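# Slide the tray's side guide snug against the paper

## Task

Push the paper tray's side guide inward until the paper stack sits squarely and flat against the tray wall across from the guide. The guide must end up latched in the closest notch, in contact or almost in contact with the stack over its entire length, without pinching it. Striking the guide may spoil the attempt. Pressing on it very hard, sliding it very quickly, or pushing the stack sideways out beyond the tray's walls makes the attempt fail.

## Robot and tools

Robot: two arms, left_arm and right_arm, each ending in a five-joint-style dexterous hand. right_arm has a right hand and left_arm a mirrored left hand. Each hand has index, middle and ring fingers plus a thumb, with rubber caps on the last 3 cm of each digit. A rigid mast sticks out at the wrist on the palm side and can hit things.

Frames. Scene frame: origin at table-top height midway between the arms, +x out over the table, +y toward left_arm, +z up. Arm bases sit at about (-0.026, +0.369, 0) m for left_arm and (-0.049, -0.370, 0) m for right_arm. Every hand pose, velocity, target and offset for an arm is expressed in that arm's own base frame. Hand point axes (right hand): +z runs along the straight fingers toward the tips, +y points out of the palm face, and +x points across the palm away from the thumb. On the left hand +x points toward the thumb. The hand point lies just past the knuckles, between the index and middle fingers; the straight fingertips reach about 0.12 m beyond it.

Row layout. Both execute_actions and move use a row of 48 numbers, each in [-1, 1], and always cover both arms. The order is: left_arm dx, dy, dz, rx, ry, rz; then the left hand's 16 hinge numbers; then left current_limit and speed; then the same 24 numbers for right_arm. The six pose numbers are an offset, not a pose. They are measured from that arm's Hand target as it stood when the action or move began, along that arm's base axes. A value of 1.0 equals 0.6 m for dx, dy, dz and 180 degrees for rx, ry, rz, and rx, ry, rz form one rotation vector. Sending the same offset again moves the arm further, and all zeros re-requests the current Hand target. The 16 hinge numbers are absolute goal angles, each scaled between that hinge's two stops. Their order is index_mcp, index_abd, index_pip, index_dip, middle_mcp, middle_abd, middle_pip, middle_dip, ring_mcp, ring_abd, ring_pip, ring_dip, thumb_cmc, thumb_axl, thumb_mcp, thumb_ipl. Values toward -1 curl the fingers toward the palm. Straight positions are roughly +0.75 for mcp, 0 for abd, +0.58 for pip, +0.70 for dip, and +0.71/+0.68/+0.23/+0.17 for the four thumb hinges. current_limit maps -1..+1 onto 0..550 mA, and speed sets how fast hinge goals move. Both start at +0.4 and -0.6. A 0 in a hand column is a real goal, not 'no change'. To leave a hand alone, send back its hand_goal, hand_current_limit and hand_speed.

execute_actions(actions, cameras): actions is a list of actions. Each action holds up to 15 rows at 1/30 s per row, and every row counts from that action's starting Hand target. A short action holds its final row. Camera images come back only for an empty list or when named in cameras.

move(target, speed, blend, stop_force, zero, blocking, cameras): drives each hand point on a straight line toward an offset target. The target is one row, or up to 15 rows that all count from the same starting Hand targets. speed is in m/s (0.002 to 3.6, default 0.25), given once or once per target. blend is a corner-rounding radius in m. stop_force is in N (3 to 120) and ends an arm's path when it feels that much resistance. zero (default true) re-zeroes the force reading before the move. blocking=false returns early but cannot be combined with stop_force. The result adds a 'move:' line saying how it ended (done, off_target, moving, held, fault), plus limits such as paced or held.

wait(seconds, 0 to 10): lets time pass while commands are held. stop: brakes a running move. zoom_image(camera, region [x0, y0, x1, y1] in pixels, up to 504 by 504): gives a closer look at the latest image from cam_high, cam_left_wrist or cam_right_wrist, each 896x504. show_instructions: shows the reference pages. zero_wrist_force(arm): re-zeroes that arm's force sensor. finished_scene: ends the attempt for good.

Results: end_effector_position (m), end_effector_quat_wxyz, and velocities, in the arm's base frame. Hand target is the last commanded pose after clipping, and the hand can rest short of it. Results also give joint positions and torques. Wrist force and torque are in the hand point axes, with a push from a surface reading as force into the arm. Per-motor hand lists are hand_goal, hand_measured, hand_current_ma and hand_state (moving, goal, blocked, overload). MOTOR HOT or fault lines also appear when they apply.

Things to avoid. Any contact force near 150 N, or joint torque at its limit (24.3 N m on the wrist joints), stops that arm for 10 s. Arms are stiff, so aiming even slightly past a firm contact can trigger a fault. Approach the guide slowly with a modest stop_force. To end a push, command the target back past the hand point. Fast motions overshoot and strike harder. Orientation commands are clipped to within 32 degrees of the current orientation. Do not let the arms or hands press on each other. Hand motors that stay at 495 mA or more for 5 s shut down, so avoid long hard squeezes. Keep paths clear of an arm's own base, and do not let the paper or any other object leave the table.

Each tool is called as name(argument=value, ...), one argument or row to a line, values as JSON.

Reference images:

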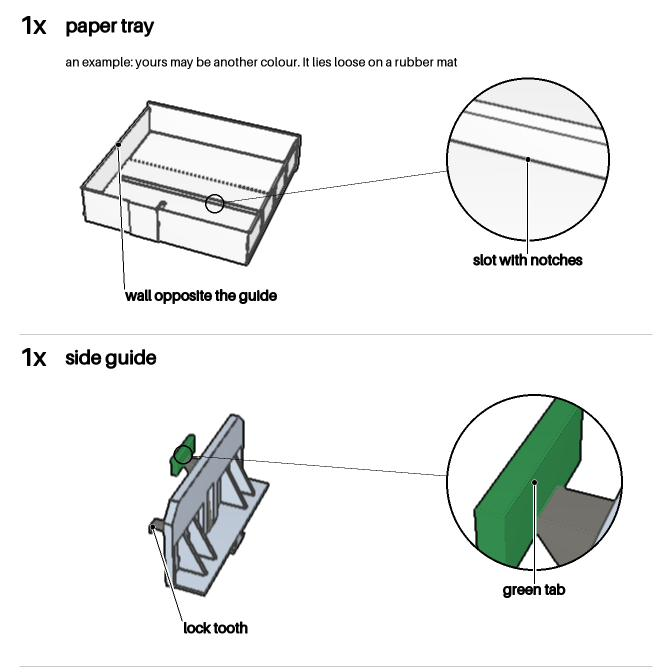

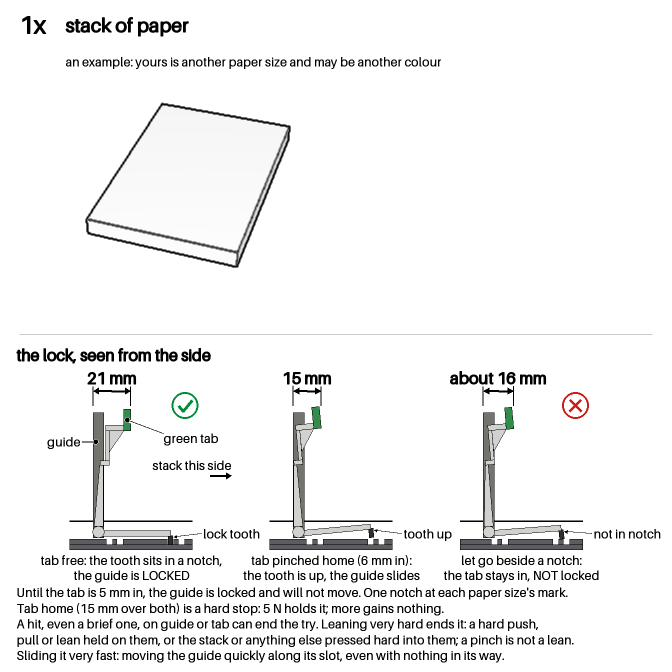

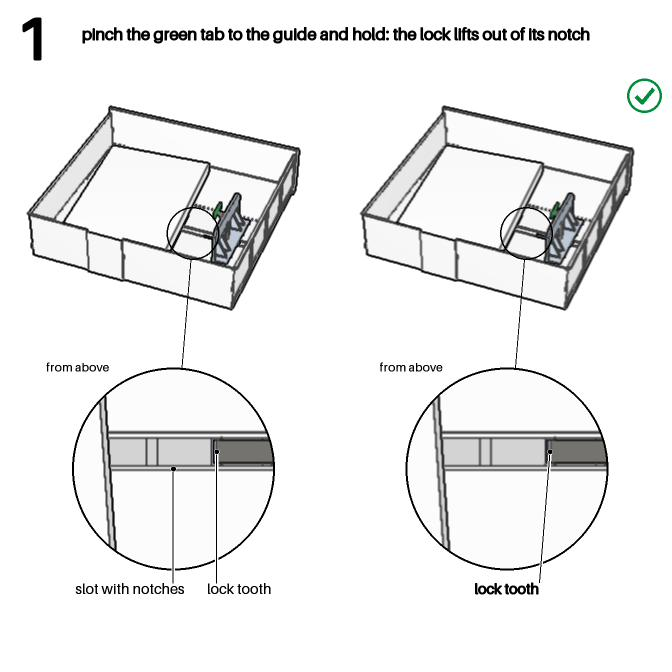

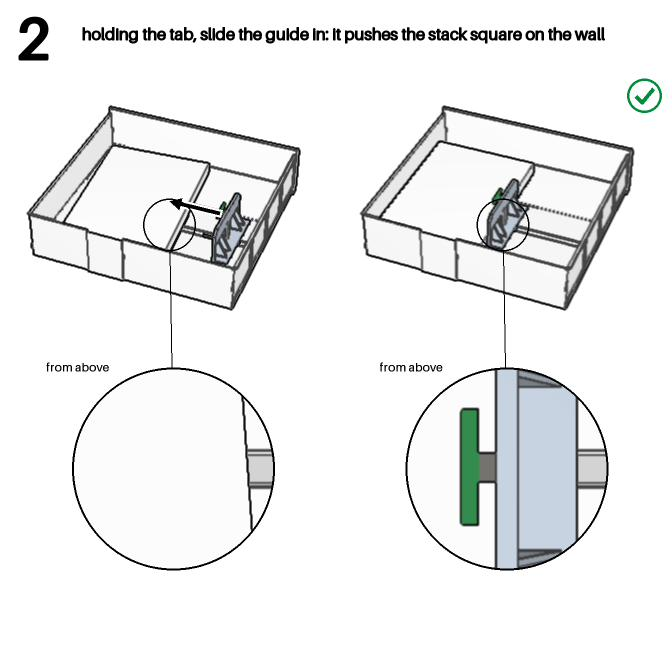

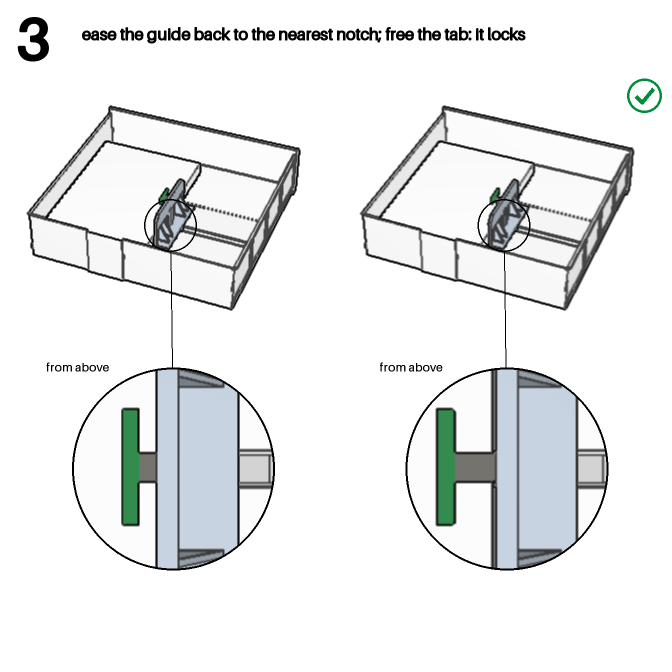

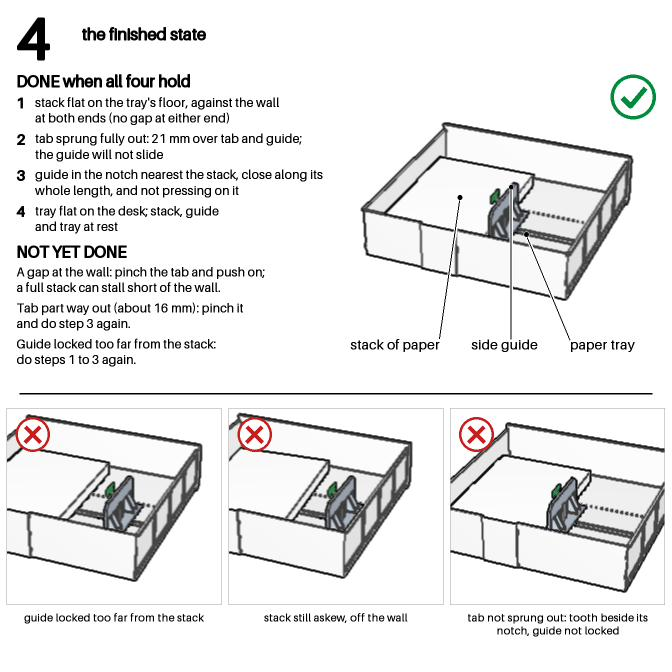

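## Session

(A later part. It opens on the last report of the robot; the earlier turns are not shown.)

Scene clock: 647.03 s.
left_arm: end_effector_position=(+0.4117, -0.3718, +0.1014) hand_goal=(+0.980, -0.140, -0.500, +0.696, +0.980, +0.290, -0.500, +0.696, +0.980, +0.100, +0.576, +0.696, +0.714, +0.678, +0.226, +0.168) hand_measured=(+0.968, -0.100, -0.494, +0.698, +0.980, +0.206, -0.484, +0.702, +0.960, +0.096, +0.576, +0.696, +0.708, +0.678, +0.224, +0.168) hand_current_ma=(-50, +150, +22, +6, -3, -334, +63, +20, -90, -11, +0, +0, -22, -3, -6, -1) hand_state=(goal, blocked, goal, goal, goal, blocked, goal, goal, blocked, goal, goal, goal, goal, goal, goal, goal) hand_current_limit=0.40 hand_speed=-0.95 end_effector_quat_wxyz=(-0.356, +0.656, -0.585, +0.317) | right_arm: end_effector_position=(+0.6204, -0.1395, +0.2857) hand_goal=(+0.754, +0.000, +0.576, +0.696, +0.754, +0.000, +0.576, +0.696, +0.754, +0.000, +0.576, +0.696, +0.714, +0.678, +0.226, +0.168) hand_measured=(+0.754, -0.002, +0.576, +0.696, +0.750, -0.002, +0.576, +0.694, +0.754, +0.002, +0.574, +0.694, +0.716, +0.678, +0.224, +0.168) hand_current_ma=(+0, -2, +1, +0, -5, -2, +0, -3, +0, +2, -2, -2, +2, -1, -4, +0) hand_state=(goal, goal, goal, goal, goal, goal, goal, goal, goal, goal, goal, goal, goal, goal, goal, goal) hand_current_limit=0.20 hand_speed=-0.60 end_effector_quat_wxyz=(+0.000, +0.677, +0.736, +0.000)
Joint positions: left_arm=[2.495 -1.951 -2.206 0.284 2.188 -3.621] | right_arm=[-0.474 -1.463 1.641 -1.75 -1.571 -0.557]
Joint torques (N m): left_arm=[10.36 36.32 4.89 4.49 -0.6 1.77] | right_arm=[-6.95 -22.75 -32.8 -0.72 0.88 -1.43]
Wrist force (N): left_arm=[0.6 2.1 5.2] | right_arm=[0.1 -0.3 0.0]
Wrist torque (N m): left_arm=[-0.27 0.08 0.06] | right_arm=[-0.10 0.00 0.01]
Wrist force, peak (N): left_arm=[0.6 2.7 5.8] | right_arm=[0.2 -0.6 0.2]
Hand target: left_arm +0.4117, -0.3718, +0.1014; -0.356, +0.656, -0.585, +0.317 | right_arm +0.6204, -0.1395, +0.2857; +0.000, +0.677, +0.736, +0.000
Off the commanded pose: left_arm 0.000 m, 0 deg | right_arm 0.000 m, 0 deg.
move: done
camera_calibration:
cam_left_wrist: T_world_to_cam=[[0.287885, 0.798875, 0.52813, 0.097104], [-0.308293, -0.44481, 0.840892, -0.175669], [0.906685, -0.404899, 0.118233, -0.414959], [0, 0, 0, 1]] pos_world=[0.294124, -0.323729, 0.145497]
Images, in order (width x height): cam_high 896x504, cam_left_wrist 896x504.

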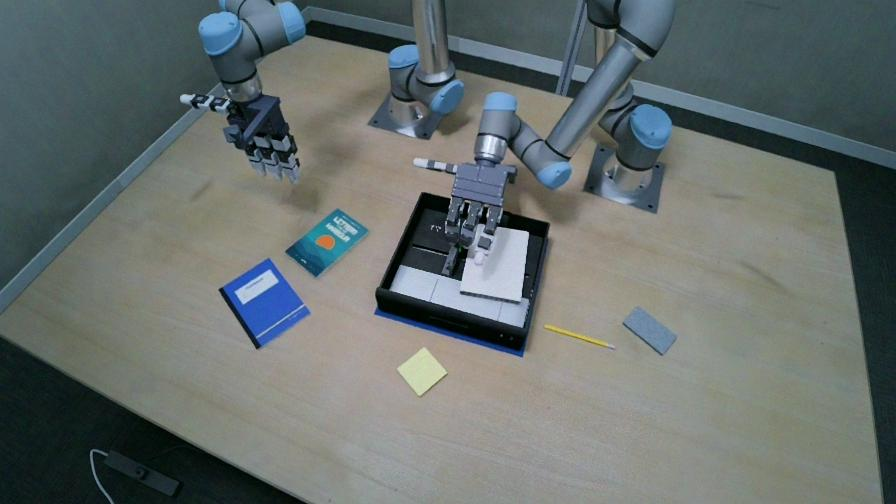

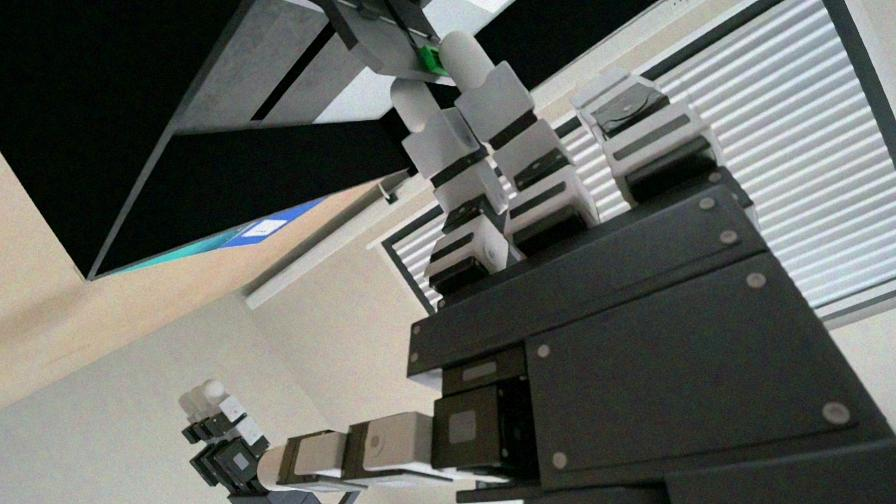

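move(
  target=[-0.0038,0.0331,0,0,0,0,0.98,-0.14,-0.5,0.696,0.98,0.29,-0.5,0.696,0.98,0.1,0.576,0.696,0.714,0.678,0.226,0.168,0.4,-0.95,0,0,0,0,0,0,0.754,0,0.576,0.696,0.754,0,0.576,0.696,0.754,0,0.576,0.696,0.714,0.678,0.226,0.168,0.2,-0.6],
  speed=0.025,
  stop_force=10,
  cameras=["cam_high"],
)

zoom_image(
  camera="cam_high",
  region=[400, 190, 560, 350],
)

Scene clock: 653.70 s.
left_arm: end_effector_position=(+0.4094, -0.3520, +0.1014) hand_goal=(+0.980, -0.140, -0.500, +0.696, +0.980, +0.290, -0.500, +0.696, +0.980, +0.100, +0.576, +0.696, +0.714, +0.678, +0.226, +0.168) hand_measured=(+0.968, -0.092, -0.492, +0.700, +0.980, +0.208, -0.484, +0.702, +0.960, +0.096, +0.576, +0.696, +0.708, +0.678, +0.224, +0.168) hand_current_ma=(-50, +182, +32, +11, +2, -323, +67, +22, -90, -11, +0, +0, -22, -3, -6, -1) hand_state=(goal, blocked, goal, goal, goal, blocked, goal, goal, blocked, goal, goal, goal, goal, goal, goal, goal) hand_current_limit=0.40 hand_speed=-0.95 end_effector_quat_wxyz=(-0.356, +0.656, -0.585, +0.317) | right_arm: end_effector_position=(+0.6204, -0.1395, +0.2857) hand_goal=(+0.754, +0.000, +0.576, +0.696, +0.754, +0.000, +0.576, +0.696, +0.754, +0.000, +0.576, +0.696, +0.714, +0.678, +0.226, +0.168) hand_measured=(+0.754, -0.002, +0.576, +0.696, +0.750, -0.002, +0.576, +0.694, +0.754, +0.002, +0.574, +0.694, +0.716, +0.678, +0.224, +0.168) hand_current_ma=(+0, -2, +1, +0, -5, -2, +0, -3, +0, +2, -2, -2, +2, -1, -4, +0) hand_state=(goal, goal, goal, goal, goal, goal, goal, goal, goal, goal, goal, goal, goal, goal, goal, goal) hand_current_limit=0.20 hand_speed=-0.60 end_effector_quat_wxyz=(+0.000, +0.677, +0.736, +0.000)
Joint positions: left_arm=[2.53 -1.928 -2.252 0.323 2.161 -3.593] | right_arm=[-0.474 -1.463 1.641 -1.75 -1.571 -0.557]
Joint torques (N m): left_arm=[10.98 35.83 4.1 4.61 -0.2 1.74] | right_arm=[-7.06 -22.91 -30.96 -0.92 0.63 -1.56]
Wrist force (N): left_arm=[2.2 2.1 5.3] | right_arm=[-0.1 -0.5 0.5]
Wrist torque (N m): left_arm=[-0.28 0.15 0.12] | right_arm=[-0.15 0.02 -0.01]
Wrist force, peak (N): left_arm=[0.6 2.7 5.9] | right_arm=[-0.1 -0.7 0.2]
Hand target: left_arm +0.4094, -0.3520, +0.1014; -0.356, +0.656, -0.585, +0.317 | right_arm +0.6204, -0.1395, +0.2857; +0.000, +0.677, +0.736, +0.000
Off the commanded pose: left_arm 0.000 m, 0 deg | right_arm 0.000 m, 0 deg.
move: done
Images, in order (width x height): cam_high 896x504.

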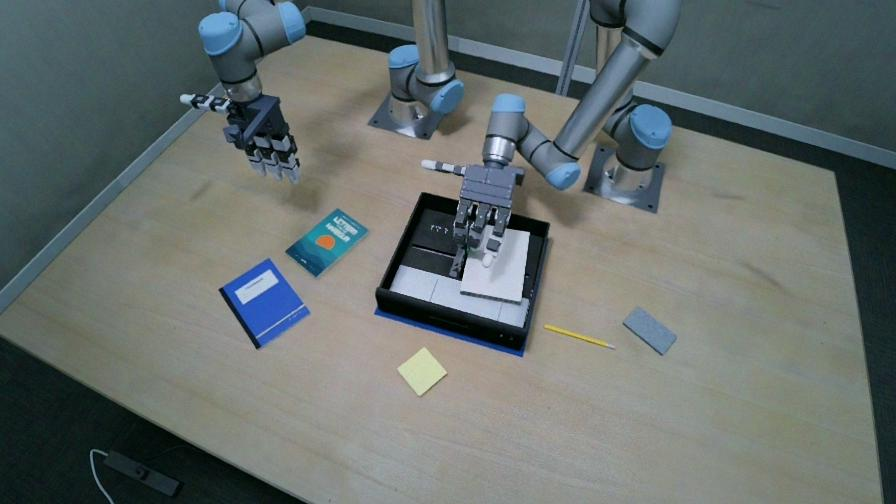

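Scaled by 3.150 from the camera's 896x504 image, which has a finer 1280x720 frame.

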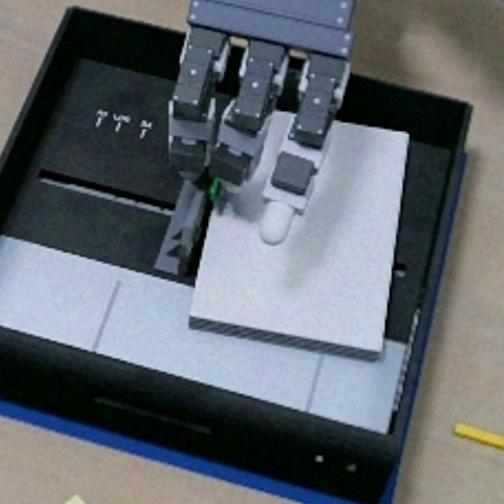

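move(
  target=[-0.0019,0.01656,0,0,0,0,0.98,-0.14,-0.5,0.696,0.98,0.29,-0.5,0.696,0.98,0.1,0.576,0.696,0.714,0.678,0.226,0.168,0.4,-0.95,0,0,0,0,0,0,0.754,0,0.576,0.696,0.754,0,0.576,0.696,0.754,0,0.576,0.696,0.714,0.678,0.226,0.168,0.2,-0.6],
  speed=0.02,
  stop_force=8,
  zero=false,
  cameras=["cam_high"],
)

zoom_image(
  camera="cam_high",
  region=[400, 190, 560, 350],
)

Scene clock: 659.77 s.
left_arm: end_effector_position=(+0.4083, -0.3420, +0.1014) hand_goal=(+0.980, -0.140, -0.500, +0.696, +0.980, +0.290, -0.500, +0.696, +0.980, +0.100, +0.576, +0.696, +0.714, +0.678, +0.226, +0.168) hand_measured=(+0.968, -0.090, -0.490, +0.700, +0.982, +0.208, -0.484, +0.702, +0.960, +0.096, +0.576, +0.696, +0.708, +0.678, +0.224, +0.168) hand_current_ma=(-50, +187, +36, +13, +5, -321, +67, +22, -90, -11, +0, +0, -22, -3, -6, -1) hand_state=(goal, blocked, goal, goal, goal, blocked, goal, goal, blocked, goal, goal, goal, goal, goal, goal, goal) hand_current_limit=0.40 hand_speed=-0.95 end_effector_quat_wxyz=(-0.356, +0.656, -0.585, +0.317) | right_arm: end_effector_position=(+0.6204, -0.1395, +0.2857) hand_goal=(+0.754, +0.000, +0.576, +0.696, +0.754, +0.000, +0.576, +0.696, +0.754, +0.000, +0.576, +0.696, +0.714, +0.678, +0.226, +0.168) hand_measured=(+0.754, -0.002, +0.576, +0.696, +0.750, -0.002, +0.576, +0.694, +0.754, +0.002, +0.574, +0.694, +0.716, +0.678, +0.224, +0.168) hand_current_ma=(+0, -2, +1, +0, -5, -2, +0, -3, +0, +2, -2, -2, +2, -1, -4, +0) hand_state=(goal, goal, goal, goal, goal, goal, goal, goal, goal, goal, goal, goal, goal, goal, goal, goal) hand_current_limit=0.20 hand_speed=-0.60 end_effector_quat_wxyz=(+0.000, +0.677, +0.736, +0.000)
Joint positions: left_arm=[2.549 -1.916 -2.275 0.342 2.147 -3.578] | right_arm=[-0.474 -1.463 1.641 -1.75 -1.571 -0.557]
Joint torques (N m): left_arm=[9.64 34.63 4.4 4.58 -0.28 1.86] | right_arm=[-5.18 -22.23 -31.16 -0.96 0.82 -1.43]
Wrist force (N): left_arm=[2.4 2.6 5.8] | right_arm=[-0.1 -0.4 0.3]
Wrist torque (N m): left_arm=[-0.26 0.14 0.12] | right_arm=[-0.13 0.02 -0.01]
Wrist force, peak (N): left_arm=[2.4 2.6 6.0] | right_arm=[-0.3 -0.6 0.1]
Hand target: left_arm +0.4083, -0.3420, +0.1014; -0.356, +0.656, -0.585, +0.317 | right_arm +0.6204, -0.1395, +0.2857; +0.000, +0.677, +0.736, +0.000
Off the commanded pose: left_arm 0.000 m, 0 deg | right_arm 0.000 m, 0 deg.
move: done
Images, in order (width x height): cam_high 896x504.

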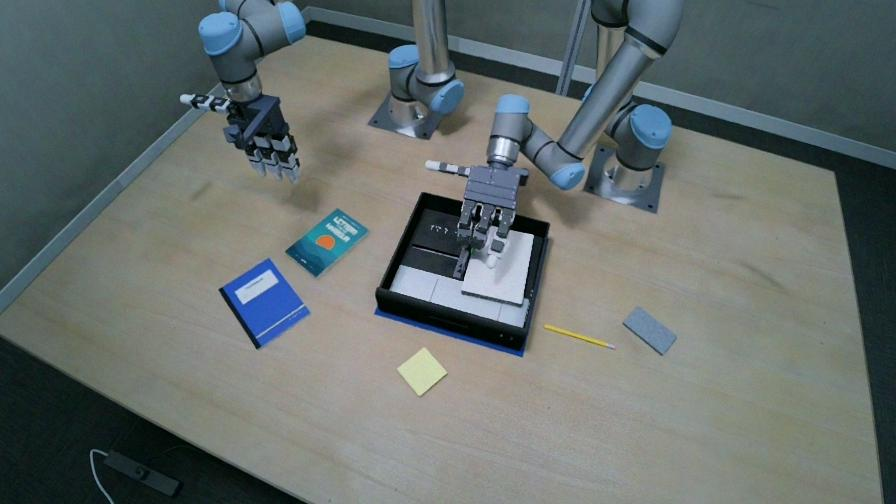

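Scaled by 3.150 from the camera's 896x504 image, which has a finer 1280x720 frame.

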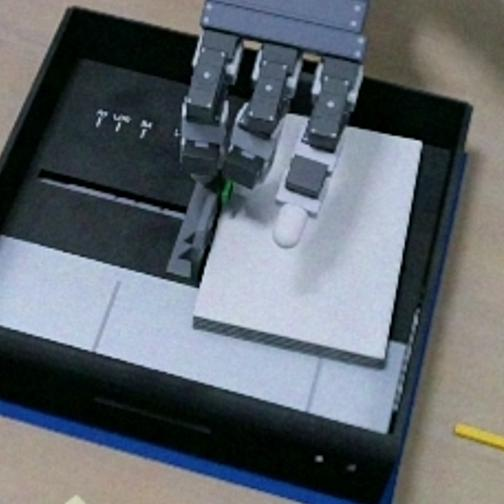

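move(
  target=[-0.0019,0.01656,0,0,0,0,0.98,-0.14,-0.5,0.696,0.98,0.29,-0.5,0.696,0.98,0.1,0.576,0.696,0.714,0.678,0.226,0.168,0.4,-0.95,0,0,0,0,0,0,0.754,0,0.576,0.696,0.754,0,0.576,0.696,0.754,0,0.576,0.696,0.714,0.678,0.226,0.168,0.2,-0.6],
  speed=0.02,
  stop_force=8,
  zero=false,
  cameras=["cam_high"],
)

zoom_image(
  camera="cam_high",
  region=[400, 190, 560, 350],
)

Scene clock: 666.57 s.
left_arm: end_effector_position=(+0.4071, -0.3321, +0.1014) hand_goal=(+0.980, -0.140, -0.500, +0.696, +0.980, +0.290, -0.500, +0.696, +0.980, +0.100, +0.576, +0.696, +0.714, +0.678, +0.226, +0.168) hand_measured=(+0.968, -0.090, -0.490, +0.700, +0.982, +0.208, -0.482, +0.702, +0.960, +0.096, +0.576, +0.696, +0.708, +0.678, +0.224, +0.168) hand_current_ma=(-50, +190, +43, +16, +9, -321, +69, +23, -90, -11, +0, +0, -22, -3, -6, -1) hand_state=(goal, blocked, goal, goal, goal, blocked, goal, goal, blocked, goal, goal, goal, goal, goal, goal, goal) hand_current_limit=0.40 hand_speed=-0.95 end_effector_quat_wxyz=(-0.356, +0.656, -0.585, +0.317) | right_arm: end_effector_position=(+0.6204, -0.1395, +0.2857) hand_goal=(+0.754, +0.000, +0.576, +0.696, +0.754, +0.000, +0.576, +0.696, +0.754, +0.000, +0.576, +0.696, +0.714, +0.678, +0.226, +0.168) hand_measured=(+0.754, -0.002, +0.576, +0.696, +0.750, -0.002, +0.576, +0.694, +0.754, +0.002, +0.574, +0.694, +0.716, +0.678, +0.224, +0.168) hand_current_ma=(+0, -2, +1, +0, -5, -2, +0, -3, +0, +2, -2, -2, +2, -1, -4, +0) hand_state=(goal, goal, goal, goal, goal, goal, goal, goal, goal, goal, goal, goal, goal, goal, goal, goal) hand_current_limit=0.20 hand_speed=-0.60 end_effector_quat_wxyz=(+0.000, +0.677, +0.736, +0.000)
Joint positions: left_arm=[2.568 -1.905 -2.298 0.361 2.133 -3.563] | right_arm=[-0.474 -1.463 1.641 -1.75 -1.571 -0.557]
Joint torques (N m): left_arm=[10.86 33.71 3.27 4.72 -0.31 1.76] | right_arm=[-6.74 -23.33 -32.5 -0.97 0.65 -1.49]
Wrist force (N): left_arm=[1.9 2.6 6.0] | right_arm=[-0.1 -0.5 0.0]
Wrist torque (N m): left_arm=[-0.29 0.18 0.09] | right_arm=[-0.12 0.02 -0.01]
Wrist force, peak (N): left_arm=[2.2 3.0 6.1] | right_arm=[-0.3 -0.5 0.2]
Hand target: left_arm +0.4071, -0.3321, +0.1014; -0.356, +0.656, -0.585, +0.317 | right_arm +0.6204, -0.1395, +0.2857; +0.000, +0.677, +0.736, +0.000
Off the commanded pose: left_arm 0.000 m, 0 deg | right_arm 0.000 m, 0 deg.
move: done
Images, in order (width x height): cam_high 896x504.

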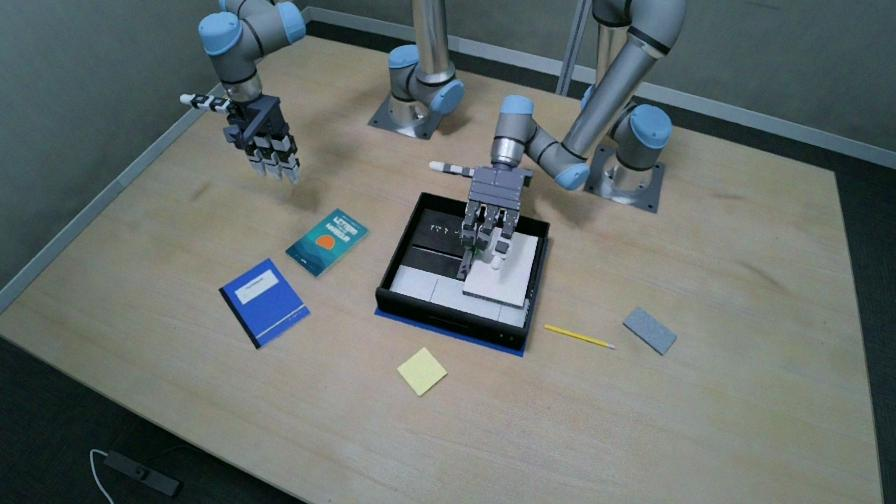

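Scaled by 3.150 from the camera's 896x504 image, which has a finer 1280x720 frame.

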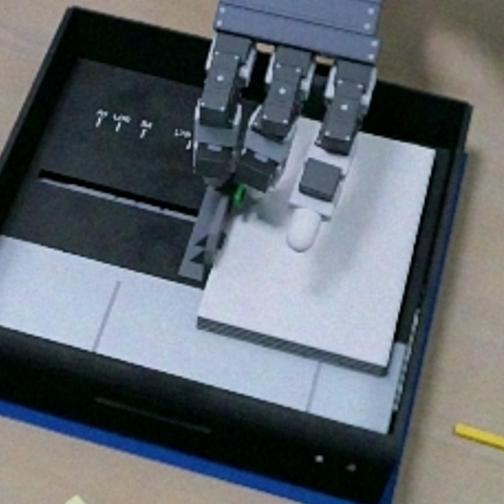

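move(
  target=[-0.0019,0.01656,0,0,0,0,0.98,-0.14,-0.5,0.696,0.98,0.29,-0.5,0.696,0.98,0.1,0.576,0.696,0.714,0.678,0.226,0.168,0.4,-0.95,0,0,0,0,0,0,0.754,0,0.576,0.696,0.754,0,0.576,0.696,0.754,0,0.576,0.696,0.714,0.678,0.226,0.168,0.2,-0.6],
  speed=0.015,
  stop_force=7,
  zero=false,
  cameras=["cam_high"],
)

zoom_image(
  camera="cam_high",
  region=[450, 220, 560, 330],
)

Scene clock: 677.13 s.
left_arm: end_effector_position=(+0.4060, -0.3221, +0.1014) hand_goal=(+0.980, -0.140, -0.500, +0.696, +0.980, +0.290, -0.500, +0.696, +0.980, +0.100, +0.576, +0.696, +0.714, +0.678, +0.226, +0.168) hand_measured=(+0.968, -0.090, -0.488, +0.700, +0.982, +0.208, -0.482, +0.702, +0.960, +0.096, +0.576, +0.696, +0.708, +0.678, +0.224, +0.168) hand_current_ma=(-48, +192, +45, +17, +11, -320, +71, +24, -90, -11, +0, +0, -22, -3, -6, -1) hand_state=(goal, blocked, goal, goal, goal, blocked, goal, goal, blocked, goal, goal, goal, goal, goal, goal, goal) hand_current_limit=0.40 hand_speed=-0.95 end_effector_quat_wxyz=(-0.356, +0.656, -0.585, +0.317) | right_arm: end_effector_position=(+0.6204, -0.1395, +0.2857) hand_goal=(+0.754, +0.000, +0.576, +0.696, +0.754, +0.000, +0.576, +0.696, +0.754, +0.000, +0.576, +0.696, +0.714, +0.678, +0.226, +0.168) hand_measured=(+0.754, -0.002, +0.576, +0.696, +0.750, -0.002, +0.576, +0.694, +0.754, +0.002, +0.574, +0.694, +0.716, +0.678, +0.224, +0.168) hand_current_ma=(+0, -2, +1, +0, -5, -2, +0, -3, +0, +2, -2, -2, +2, -1, -4, +0) hand_state=(goal, goal, goal, goal, goal, goal, goal, goal, goal, goal, goal, goal, goal, goal, goal, goal) hand_current_limit=0.20 hand_speed=-0.60 end_effector_quat_wxyz=(+0.000, +0.677, +0.736, +0.000)
Joint positions: left_arm=[2.588 -1.894 -2.32 0.38 2.118 -3.548] | right_arm=[-0.474 -1.463 1.641 -1.75 -1.571 -0.557]
Joint torques (N m): left_arm=[10.17 33.58 3.63 4.45 -0.18 1.8] | right_arm=[-6.6 -21.8 -31.62 -1.07 0.57 -1.42]
Wrist force (N): left_arm=[2.1 2.4 6.3] | right_arm=[-0.2 -0.3 -0.1]
Wrist torque (N m): left_arm=[-0.28 0.19 0.09] | right_arm=[-0.07 0.05 -0.02]
Wrist force, peak (N): left_arm=[2.3 2.7 6.5] | right_arm=[-0.2 -0.7 0.2]
Hand target: left_arm +0.4060, -0.3221, +0.1014; -0.356, +0.656, -0.585, +0.317 | right_arm +0.6204, -0.1395, +0.2857; +0.000, +0.677, +0.736, +0.000
Off the commanded pose: left_arm 0.000 m, 0 deg | right_arm 0.000 m, 0 deg.
move: done
Images, in order (width x height): cam_high 896x504.

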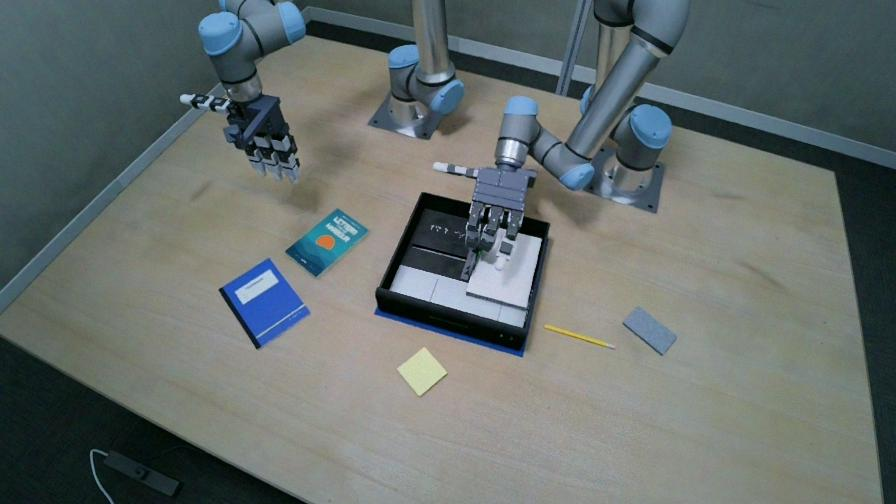

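Scaled by 4.582 from the camera's 896x504 image, which has a finer 1280x720 frame.

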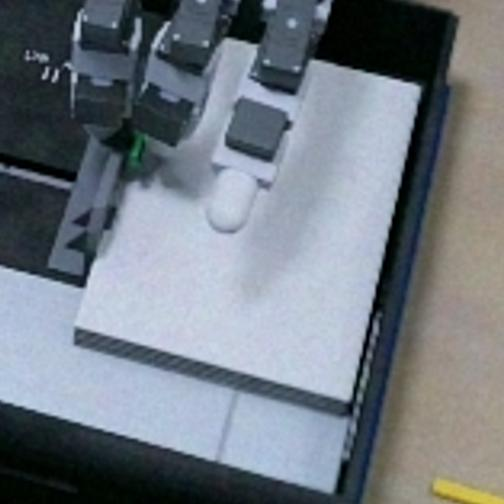

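move(
  target=[-0.00095,0.00828,0,0,0,0,0.98,-0.14,-0.5,0.696,0.98,0.29,-0.5,0.696,0.98,0.1,0.576,0.696,0.714,0.678,0.226,0.168,0.4,-0.95,0,0,0,0,0,0,0.754,0,0.576,0.696,0.754,0,0.576,0.696,0.754,0,0.576,0.696,0.714,0.678,0.226,0.168,0.2,-0.6],
  speed=0.012,
  stop_force=7,
  zero=false,
  cameras=["cam_high"],
)

zoom_image(
  camera="cam_high",
  region=[450, 220, 560, 330],
)

Scene clock: 682.77 s.
left_arm: end_effector_position=(+0.4054, -0.3172, +0.1014) hand_goal=(+0.980, -0.140, -0.500, +0.696, +0.980, +0.290, -0.500, +0.696, +0.980, +0.100, +0.576, +0.696, +0.714, +0.678, +0.226, +0.168) hand_measured=(+0.968, -0.086, -0.488, +0.700, +0.984, +0.208, -0.482, +0.702, +0.960, +0.096, +0.576, +0.696, +0.708, +0.678, +0.224, +0.168) hand_current_ma=(-48, +205, +47, +18, +12, -320, +71, +24, -90, -11, +0, +0, -22, -3, -6, -1) hand_state=(goal, blocked, goal, goal, goal, blocked, goal, goal, blocked, goal, goal, goal, goal, goal, goal, goal) hand_current_limit=0.40 hand_speed=-0.95 end_effector_quat_wxyz=(-0.356, +0.656, -0.585, +0.317) | right_arm: end_effector_position=(+0.6204, -0.1395, +0.2857) hand_goal=(+0.754, +0.000, +0.576, +0.696, +0.754, +0.000, +0.576, +0.696, +0.754, +0.000, +0.576, +0.696, +0.714, +0.678, +0.226, +0.168) hand_measured=(+0.754, -0.002, +0.576, +0.696, +0.750, -0.002, +0.576, +0.694, +0.754, +0.002, +0.574, +0.694, +0.716, +0.678, +0.224, +0.168) hand_current_ma=(+0, -2, +1, +0, -5, -2, +0, -3, +0, +2, -2, -2, +2, -1, -4, +0) hand_state=(goal, goal, goal, goal, goal, goal, goal, goal, goal, goal, goal, goal, goal, goal, goal, goal) hand_current_limit=0.20 hand_speed=-0.60 end_effector_quat_wxyz=(+0.000, +0.677, +0.736, +0.000)
Joint positions: left_arm=[2.598 -1.888 -2.331 0.389 2.11 -3.541] | right_arm=[-0.474 -1.463 1.641 -1.75 -1.571 -0.557]
Joint torques (N m): left_arm=[11.39 33.22 2.59 4.49 -0.15 1.69] | right_arm=[-6.44 -22.54 -31.79 -1.16 0.86 -1.22]
Wrist force (N): left_arm=[2.8 2.4 6.0] | right_arm=[-0.2 -0.3 0.2]
Wrist torque (N m): left_arm=[-0.26 0.19 0.12] | right_arm=[-0.11 0.03 -0.02]
Wrist force, peak (N): left_arm=[2.9 2.6 6.4] | right_arm=[0.1 -0.5 0.5]
Hand target: left_arm +0.4054, -0.3172, +0.1014; -0.356, +0.656, -0.585, +0.317 | right_arm +0.6204, -0.1395, +0.2857; +0.000, +0.677, +0.736, +0.000
Off the commanded pose: left_arm 0.000 m, 0 deg | right_arm 0.000 m, 0 deg.
move: done
Images, in order (width x height): cam_high 896x504.

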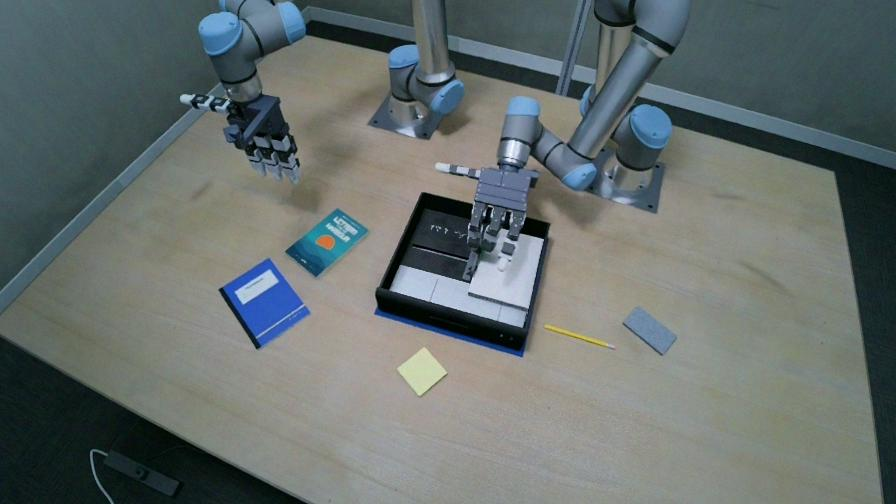

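Scaled by 4.582 from the camera's 896x504 image, which has a finer 1280x720 frame.

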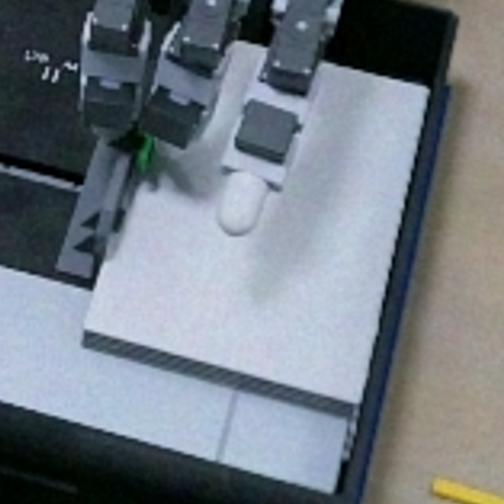

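move(
  target=[-0.00057,0.00497,0,0,0,0,0.98,-0.14,-0.5,0.696,0.98,0.29,-0.5,0.696,0.98,0.1,0.576,0.696,0.714,0.678,0.226,0.168,0.4,-0.95,0,0,0,0,0,0,0.754,0,0.576,0.696,0.754,0,0.576,0.696,0.754,0,0.576,0.696,0.714,0.678,0.226,0.168,0.2,-0.6],
  speed=0.01,
  stop_force=8,
  zero=false,
  cameras=["cam_high"],
)

zoom_image(
  camera="cam_high",
  region=[450, 220, 560, 330],
)

Scene clock: 688.23 s.
left_arm: end_effector_position=(+0.4052, -0.3151, +0.1015) hand_goal=(+0.980, -0.140, -0.500, +0.696, +0.980, +0.290, -0.500, +0.696, +0.980, +0.100, +0.576, +0.696, +0.714, +0.678, +0.226, +0.168) hand_measured=(+0.968, -0.050, -0.490, +0.700, +0.984, +0.230, -0.482, +0.702, +0.960, +0.096, +0.576, +0.696, +0.708, +0.678, +0.224, +0.168) hand_current_ma=(-48, +357, +36, +18, +15, -228, +71, +24, -90, -11, +0, +0, -22, -3, -6, -1) hand_state=(goal, blocked, goal, goal, goal, blocked, goal, goal, blocked, goal, goal, goal, goal, goal, goal, goal) hand_current_limit=0.40 hand_speed=-0.95 end_effector_quat_wxyz=(-0.356, +0.656, -0.585, +0.317) | right_arm: end_effector_position=(+0.6204, -0.1395, +0.2857) hand_goal=(+0.754, +0.000, +0.576, +0.696, +0.754, +0.000, +0.576, +0.696, +0.754, +0.000, +0.576, +0.696, +0.714, +0.678, +0.226, +0.168) hand_measured=(+0.754, -0.002, +0.576, +0.696, +0.750, -0.002, +0.576, +0.694, +0.754, +0.002, +0.574, +0.694, +0.716, +0.678, +0.224, +0.168) hand_current_ma=(+0, -2, +1, +0, -5, -2, +0, -3, +0, +2, -2, -2, +2, -1, -4, +0) hand_state=(goal, goal, goal, goal, goal, goal, goal, goal, goal, goal, goal, goal, goal, goal, goal, goal) hand_current_limit=0.20 hand_speed=-0.60 end_effector_quat_wxyz=(+0.000, +0.677, +0.736, +0.000)
Joint positions: left_arm=[2.602 -1.885 -2.336 0.393 2.106 -3.537] | right_arm=[-0.474 -1.463 1.641 -1.75 -1.571 -0.557]
Joint torques (N m): left_arm=[-9.76 19.73 19.96 1.08 3.43 -2.26] | right_arm=[-5.86 -22.43 -31.29 -1.24 0.55 -1.33]
Wrist force (N): left_arm=[6.6 1.3 3.4] | right_arm=[0.0 -0.3 0.1]
Wrist torque (N m): left_arm=[-0.08 0.50 0.22] | right_arm=[-0.11 0.01 0.00]
Wrist force, peak (N): left_arm=[9.0 1.3 3.8] | right_arm=[0.1 -0.6 0.1]
Hand target: left_arm +0.4052, -0.3151, +0.1015; -0.356, +0.656, -0.585, +0.317 (not the last commanded pose) | right_arm +0.6204, -0.1395, +0.2857; +0.000, +0.677, +0.736, +0.000
Off the commanded pose: left_arm 0.001 m, 0 deg | right_arm 0.000 m, 0 deg.
move: contact (left_arm)
Images, in order (width x height): cam_high 896x504.

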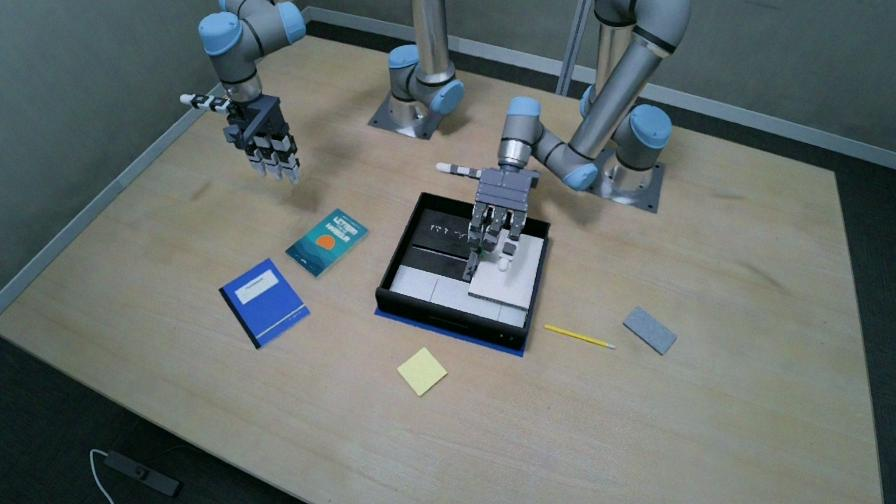

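Scaled by 4.582 from the camera's 896x504 image, which has a finer 1280x720 frame.

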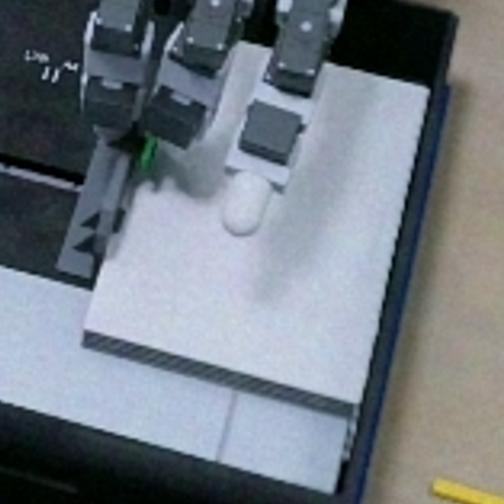

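zoom_image(
  camera="cam_high",
  region=[515, 215, 555, 255],
)

zoom_image(
  camera="cam_high",
  region=[510, 285, 550, 325],
)

Scaled by 12.600 from the camera's 896x504 image, which has a finer 1280x720 frame.

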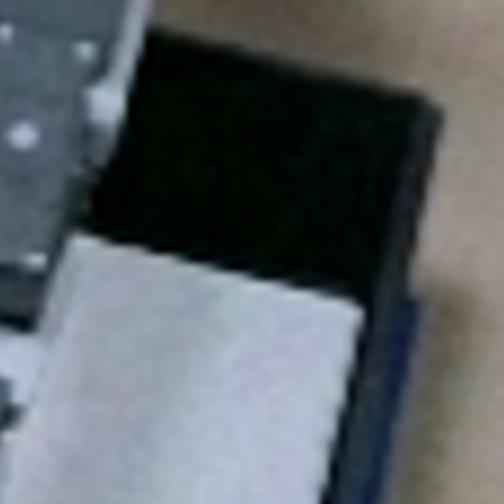

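Scaled by 12.600 from the camera's 896x504 image, which has a finer 1280x720 frame.

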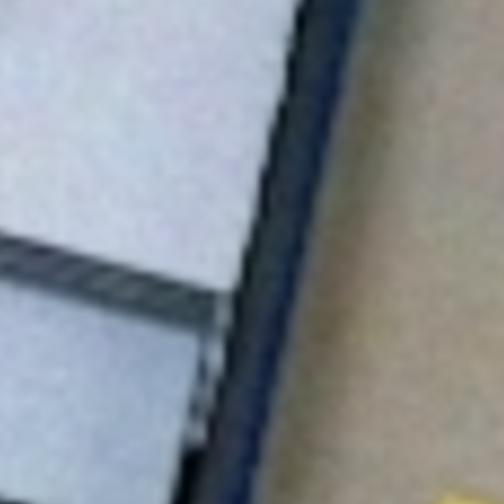

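move(
  target=[0.0003,-0.0025,0,0,0,0,0.98,-0.16,-0.5,0.696,0.98,0.32,-0.5,0.696,0.98,0.1,0.576,0.696,0.714,0.678,0.226,0.168,0.5,-0.95,0,0,0,0,0,0,0.754,0,0.576,0.696,0.754,0,0.576,0.696,0.754,0,0.576,0.696,0.714,0.678,0.226,0.168,0.2,-0.6],
  speed=0.01,
  cameras=["cam_left_wrist","cam_high"],
)

zoom_image(
  camera="cam_left_wrist",
  region=[340, 0, 560, 120],
)

zoom_image(
  camera="cam_high",
  region=[455, 230, 495, 270],
)

Scene clock: 726.17 s.
left_arm: end_effector_position=(+0.4053, -0.3165, +0.1015) hand_goal=(+0.980, -0.160, -0.500, +0.696, +0.980, +0.320, -0.500, +0.696, +0.980, +0.100, +0.576, +0.696, +0.714, +0.678, +0.226, +0.168) hand_measured=(+0.968, -0.064, -0.490, +0.700, +0.988, +0.242, -0.484, +0.702, +0.960, +0.096, +0.576, +0.696, +0.708, +0.678, +0.224, +0.168) hand_current_ma=(-48, +382, +37, +18, +29, -306, +60, +24, -90, -11, +0, +0, -22, -3, -6, -1) hand_state=(goal, blocked, goal, goal, goal, blocked, goal, goal, blocked, goal, goal, goal, goal, goal, goal, goal) hand_current_limit=0.50 hand_speed=-0.95 end_effector_quat_wxyz=(-0.356, +0.656, -0.585, +0.317) | right_arm: end_effector_position=(+0.6204, -0.1395, +0.2857) hand_goal=(+0.754, +0.000, +0.576, +0.696, +0.754, +0.000, +0.576, +0.696, +0.754, +0.000, +0.576, +0.696, +0.714, +0.678, +0.226, +0.168) hand_measured=(+0.754, -0.002, +0.576, +0.696, +0.750, -0.002, +0.576, +0.694, +0.754, +0.002, +0.574, +0.694, +0.716, +0.678, +0.224, +0.168) hand_current_ma=(+0, -2, +1, +0, -5, -2, +0, -3, +0, +2, -2, -2, +2, -1, -4, +0) hand_state=(goal, goal, goal, goal, goal, goal, goal, goal, goal, goal, goal, goal, goal, goal, goal, goal) hand_current_limit=0.20 hand_speed=-0.60 end_effector_quat_wxyz=(+0.000, +0.677, +0.736, +0.000)
Joint positions: left_arm=[2.599 -1.887 -2.333 0.39 2.108 -3.54] | right_arm=[-0.474 -1.463 1.641 -1.75 -1.571 -0.557]
Joint torques (N m): left_arm=[-13.13 19.79 21.13 1.55 2.2 -2.63] | right_arm=[-6.44 -22.66 -31.12 -0.82 0.35 -1.36]
Wrist force (N): left_arm=[1.0 1.0 3.6] | right_arm=[0.0 -0.6 0.1]
Wrist torque (N m): left_arm=[-0.09 0.07 0.16] | right_arm=[-0.15 0.01 -0.01]
Wrist force, peak (N): left_arm=[7.0 1.4 3.8] | right_arm=[-0.2 -0.6 0.3]
Hand target: left_arm +0.4053, -0.3166, +0.1015; -0.356, +0.656, -0.585, +0.317 | right_arm +0.6204, -0.1395, +0.2857; +0.000, +0.677, +0.736, +0.000
Off the commanded pose: left_arm 0.000 m, 0 deg | right_arm 0.000 m, 0 deg.
move: done
camera_calibration:
cam_left_wrist: T_world_to_cam=[[0.287876, 0.798862, 0.528154, 0.0547355], [-0.308301, -0.444833, 0.840877, -0.153015], [0.906685, -0.404899, 0.118234, -0.386856], [0, 0, 0, 1]] pos_world=[0.287824, -0.268429, 0.145497]
Images, in order (width x height): cam_high 896x504, cam_left_wrist 896x504.

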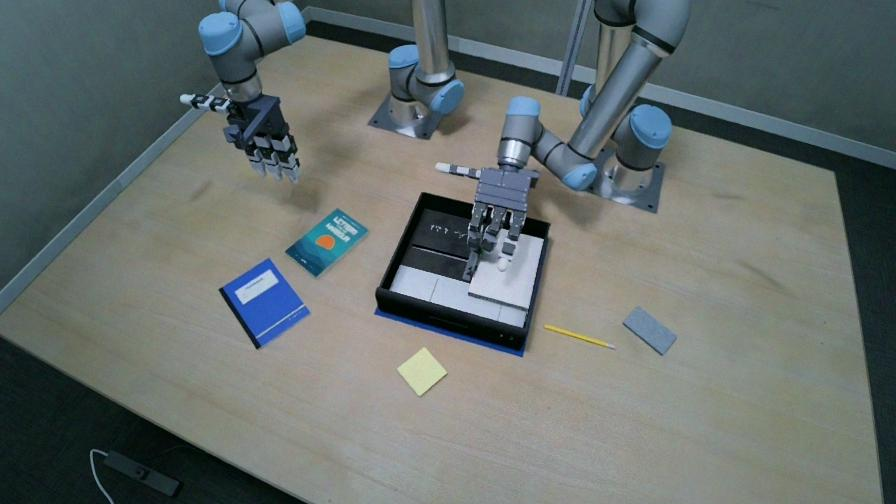

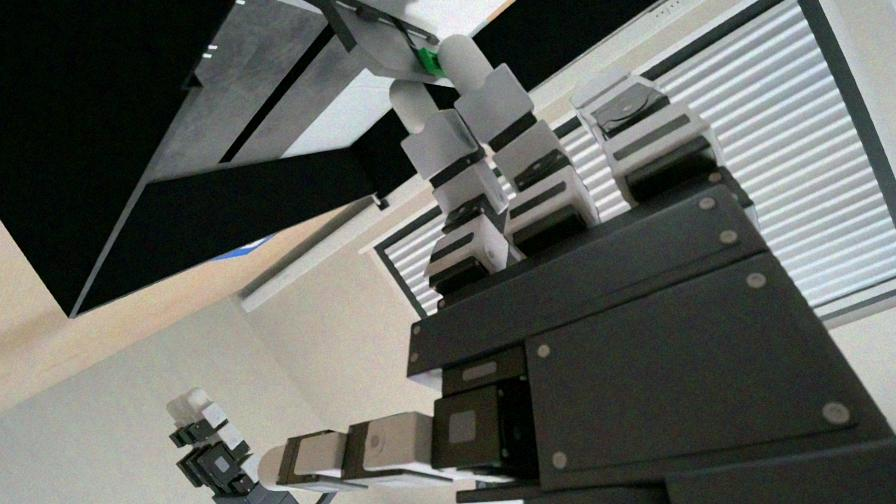

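Scaled by 2.291 from the camera's 896x504 image, which has a finer 1280x720 frame.

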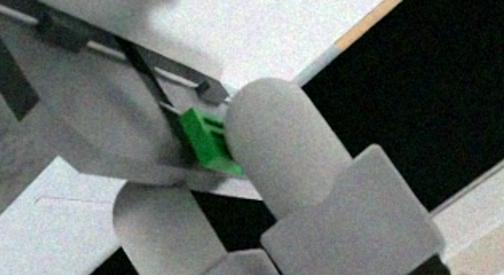

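Scaled by 12.600 from the camera's 896x504 image, which has a finer 1280x720 frame.

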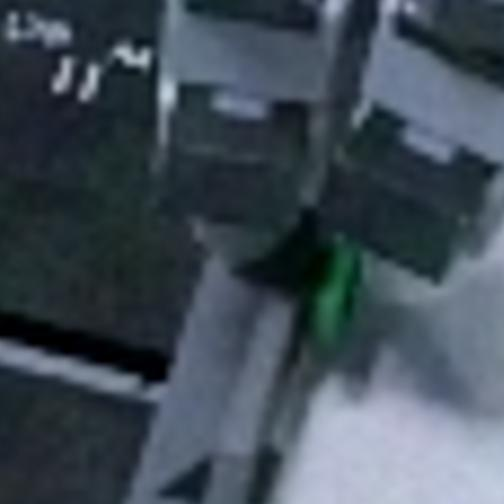

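move(
  target=[-0.00057,0.00497,0,0,0,0,0.98,-0.2,-0.5,0.696,0.98,0.34,-0.5,0.696,0.98,0.1,0.576,0.696,0.714,0.678,0.226,0.168,0.7,-0.95,0,0,0,0,0,0,0.754,0,0.576,0.696,0.754,0,0.576,0.696,0.754,0,0.576,0.696,0.714,0.678,0.226,0.168,0.2,-0.6],
  speed=0.006,
  stop_force=9,
  zero=false,
  cameras=["cam_high"],
)

zoom_image(
  camera="cam_high",
  region=[515, 215, 555, 255],
)

zoom_image(
  camera="cam_high",
  region=[510, 285, 550, 325],
)

Scene clock: 735.73 s.
left_arm: end_effector_position=(+0.4050, -0.3136, +0.1015) hand_goal=(+0.980, -0.200, -0.500, +0.696, +0.980, +0.340, -0.500, +0.696, +0.980, +0.100, +0.576, +0.696, +0.714, +0.678, +0.226, +0.168) hand_measured=(+0.968, -0.070, -0.494, +0.700, +0.988, +0.260, -0.488, +0.702, +0.960, +0.096, +0.576, +0.696, +0.708, +0.678, +0.224, +0.168) hand_current_ma=(-48, +467, +24, +18, +32, -311, +51, +23, -90, -11, +0, +0, -22, -3, -6, -1) hand_state=(goal, blocked, goal, goal, goal, blocked, goal, goal, blocked, goal, goal, goal, goal, goal, goal, goal) hand_current_limit=0.70 hand_speed=-0.95 end_effector_quat_wxyz=(-0.356, +0.656, -0.585, +0.317) | right_arm: end_effector_position=(+0.6204, -0.1395, +0.2857) hand_goal=(+0.754, +0.000, +0.576, +0.696, +0.754, +0.000, +0.576, +0.696, +0.754, +0.000, +0.576, +0.696, +0.714, +0.678, +0.226, +0.168) hand_measured=(+0.754, -0.002, +0.576, +0.696, +0.750, -0.002, +0.576, +0.694, +0.754, +0.002, +0.574, +0.694, +0.716, +0.678, +0.224, +0.168) hand_current_ma=(+0, -2, +1, +0, -5, -2, +0, -3, +0, +2, -2, -2, +2, -1, -4, +0) hand_state=(goal, goal, goal, goal, goal, goal, goal, goal, goal, goal, goal, goal, goal, goal, goal, goal) hand_current_limit=0.20 hand_speed=-0.60 end_effector_quat_wxyz=(+0.000, +0.677, +0.736, +0.000)
Joint positions: left_arm=[2.606 -1.884 -2.339 0.396 2.104 -3.535] | right_arm=[-0.474 -1.463 1.641 -1.75 -1.571 -0.557]
Joint torques (N m): left_arm=[14.23 32.04 0.83 3.84 1.72 2.42] | right_arm=[-5.59 -21.63 -30.92 -1.17 0.21 -1.44]
Wrist force (N): left_arm=[9.3 2.0 4.2] | right_arm=[0.0 -0.4 0.1]
Wrist torque (N m): left_arm=[-0.16 0.65 0.30] | right_arm=[-0.11 0.02 0.00]
Wrist force, peak (N): left_arm=[9.8 2.0 4.5] | right_arm=[-0.2 -0.7 0.1]
Hand target: left_arm +0.4050, -0.3136, +0.1015; -0.356, +0.656, -0.585, +0.317 | right_arm +0.6204, -0.1395, +0.2857; +0.000, +0.677, +0.736, +0.000
Off the commanded pose: left_arm 0.000 m, 0 deg | right_arm 0.000 m, 0 deg.
move: done
Images, in order (width x height): cam_high 896x504.

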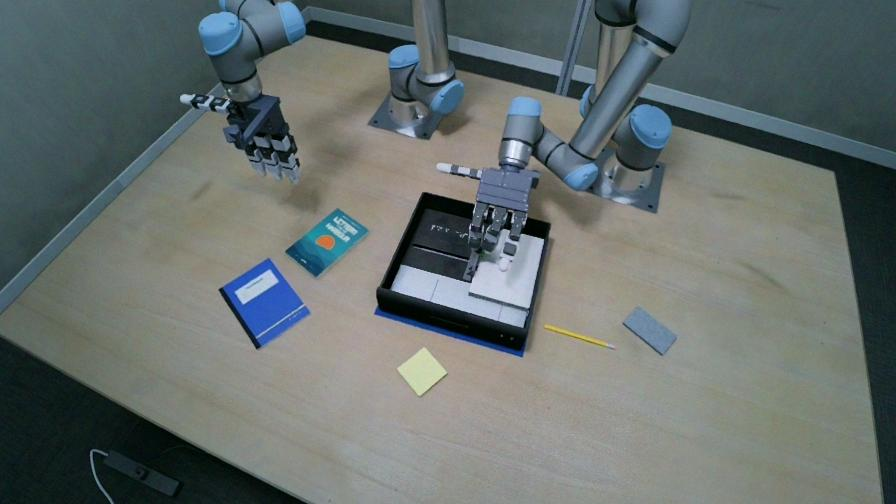

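Scaled by 12.600 from the camera's 896x504 image, which has a finer 1280x720 frame.

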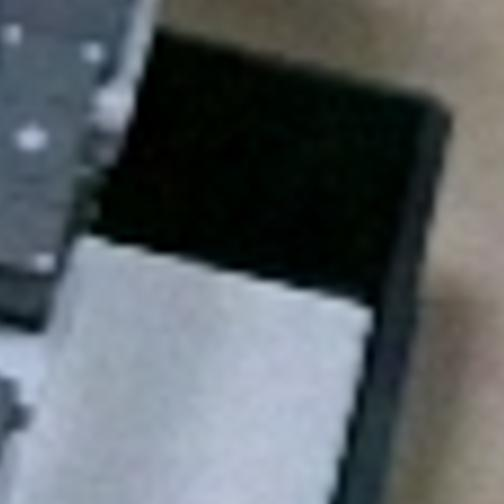

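Scaled by 12.600 from the camera's 896x504 image, which has a finer 1280x720 frame.

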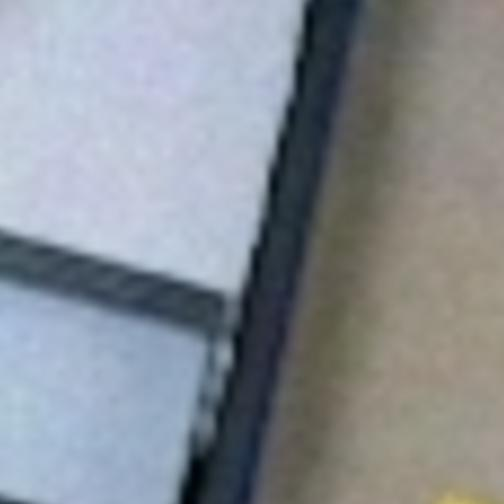

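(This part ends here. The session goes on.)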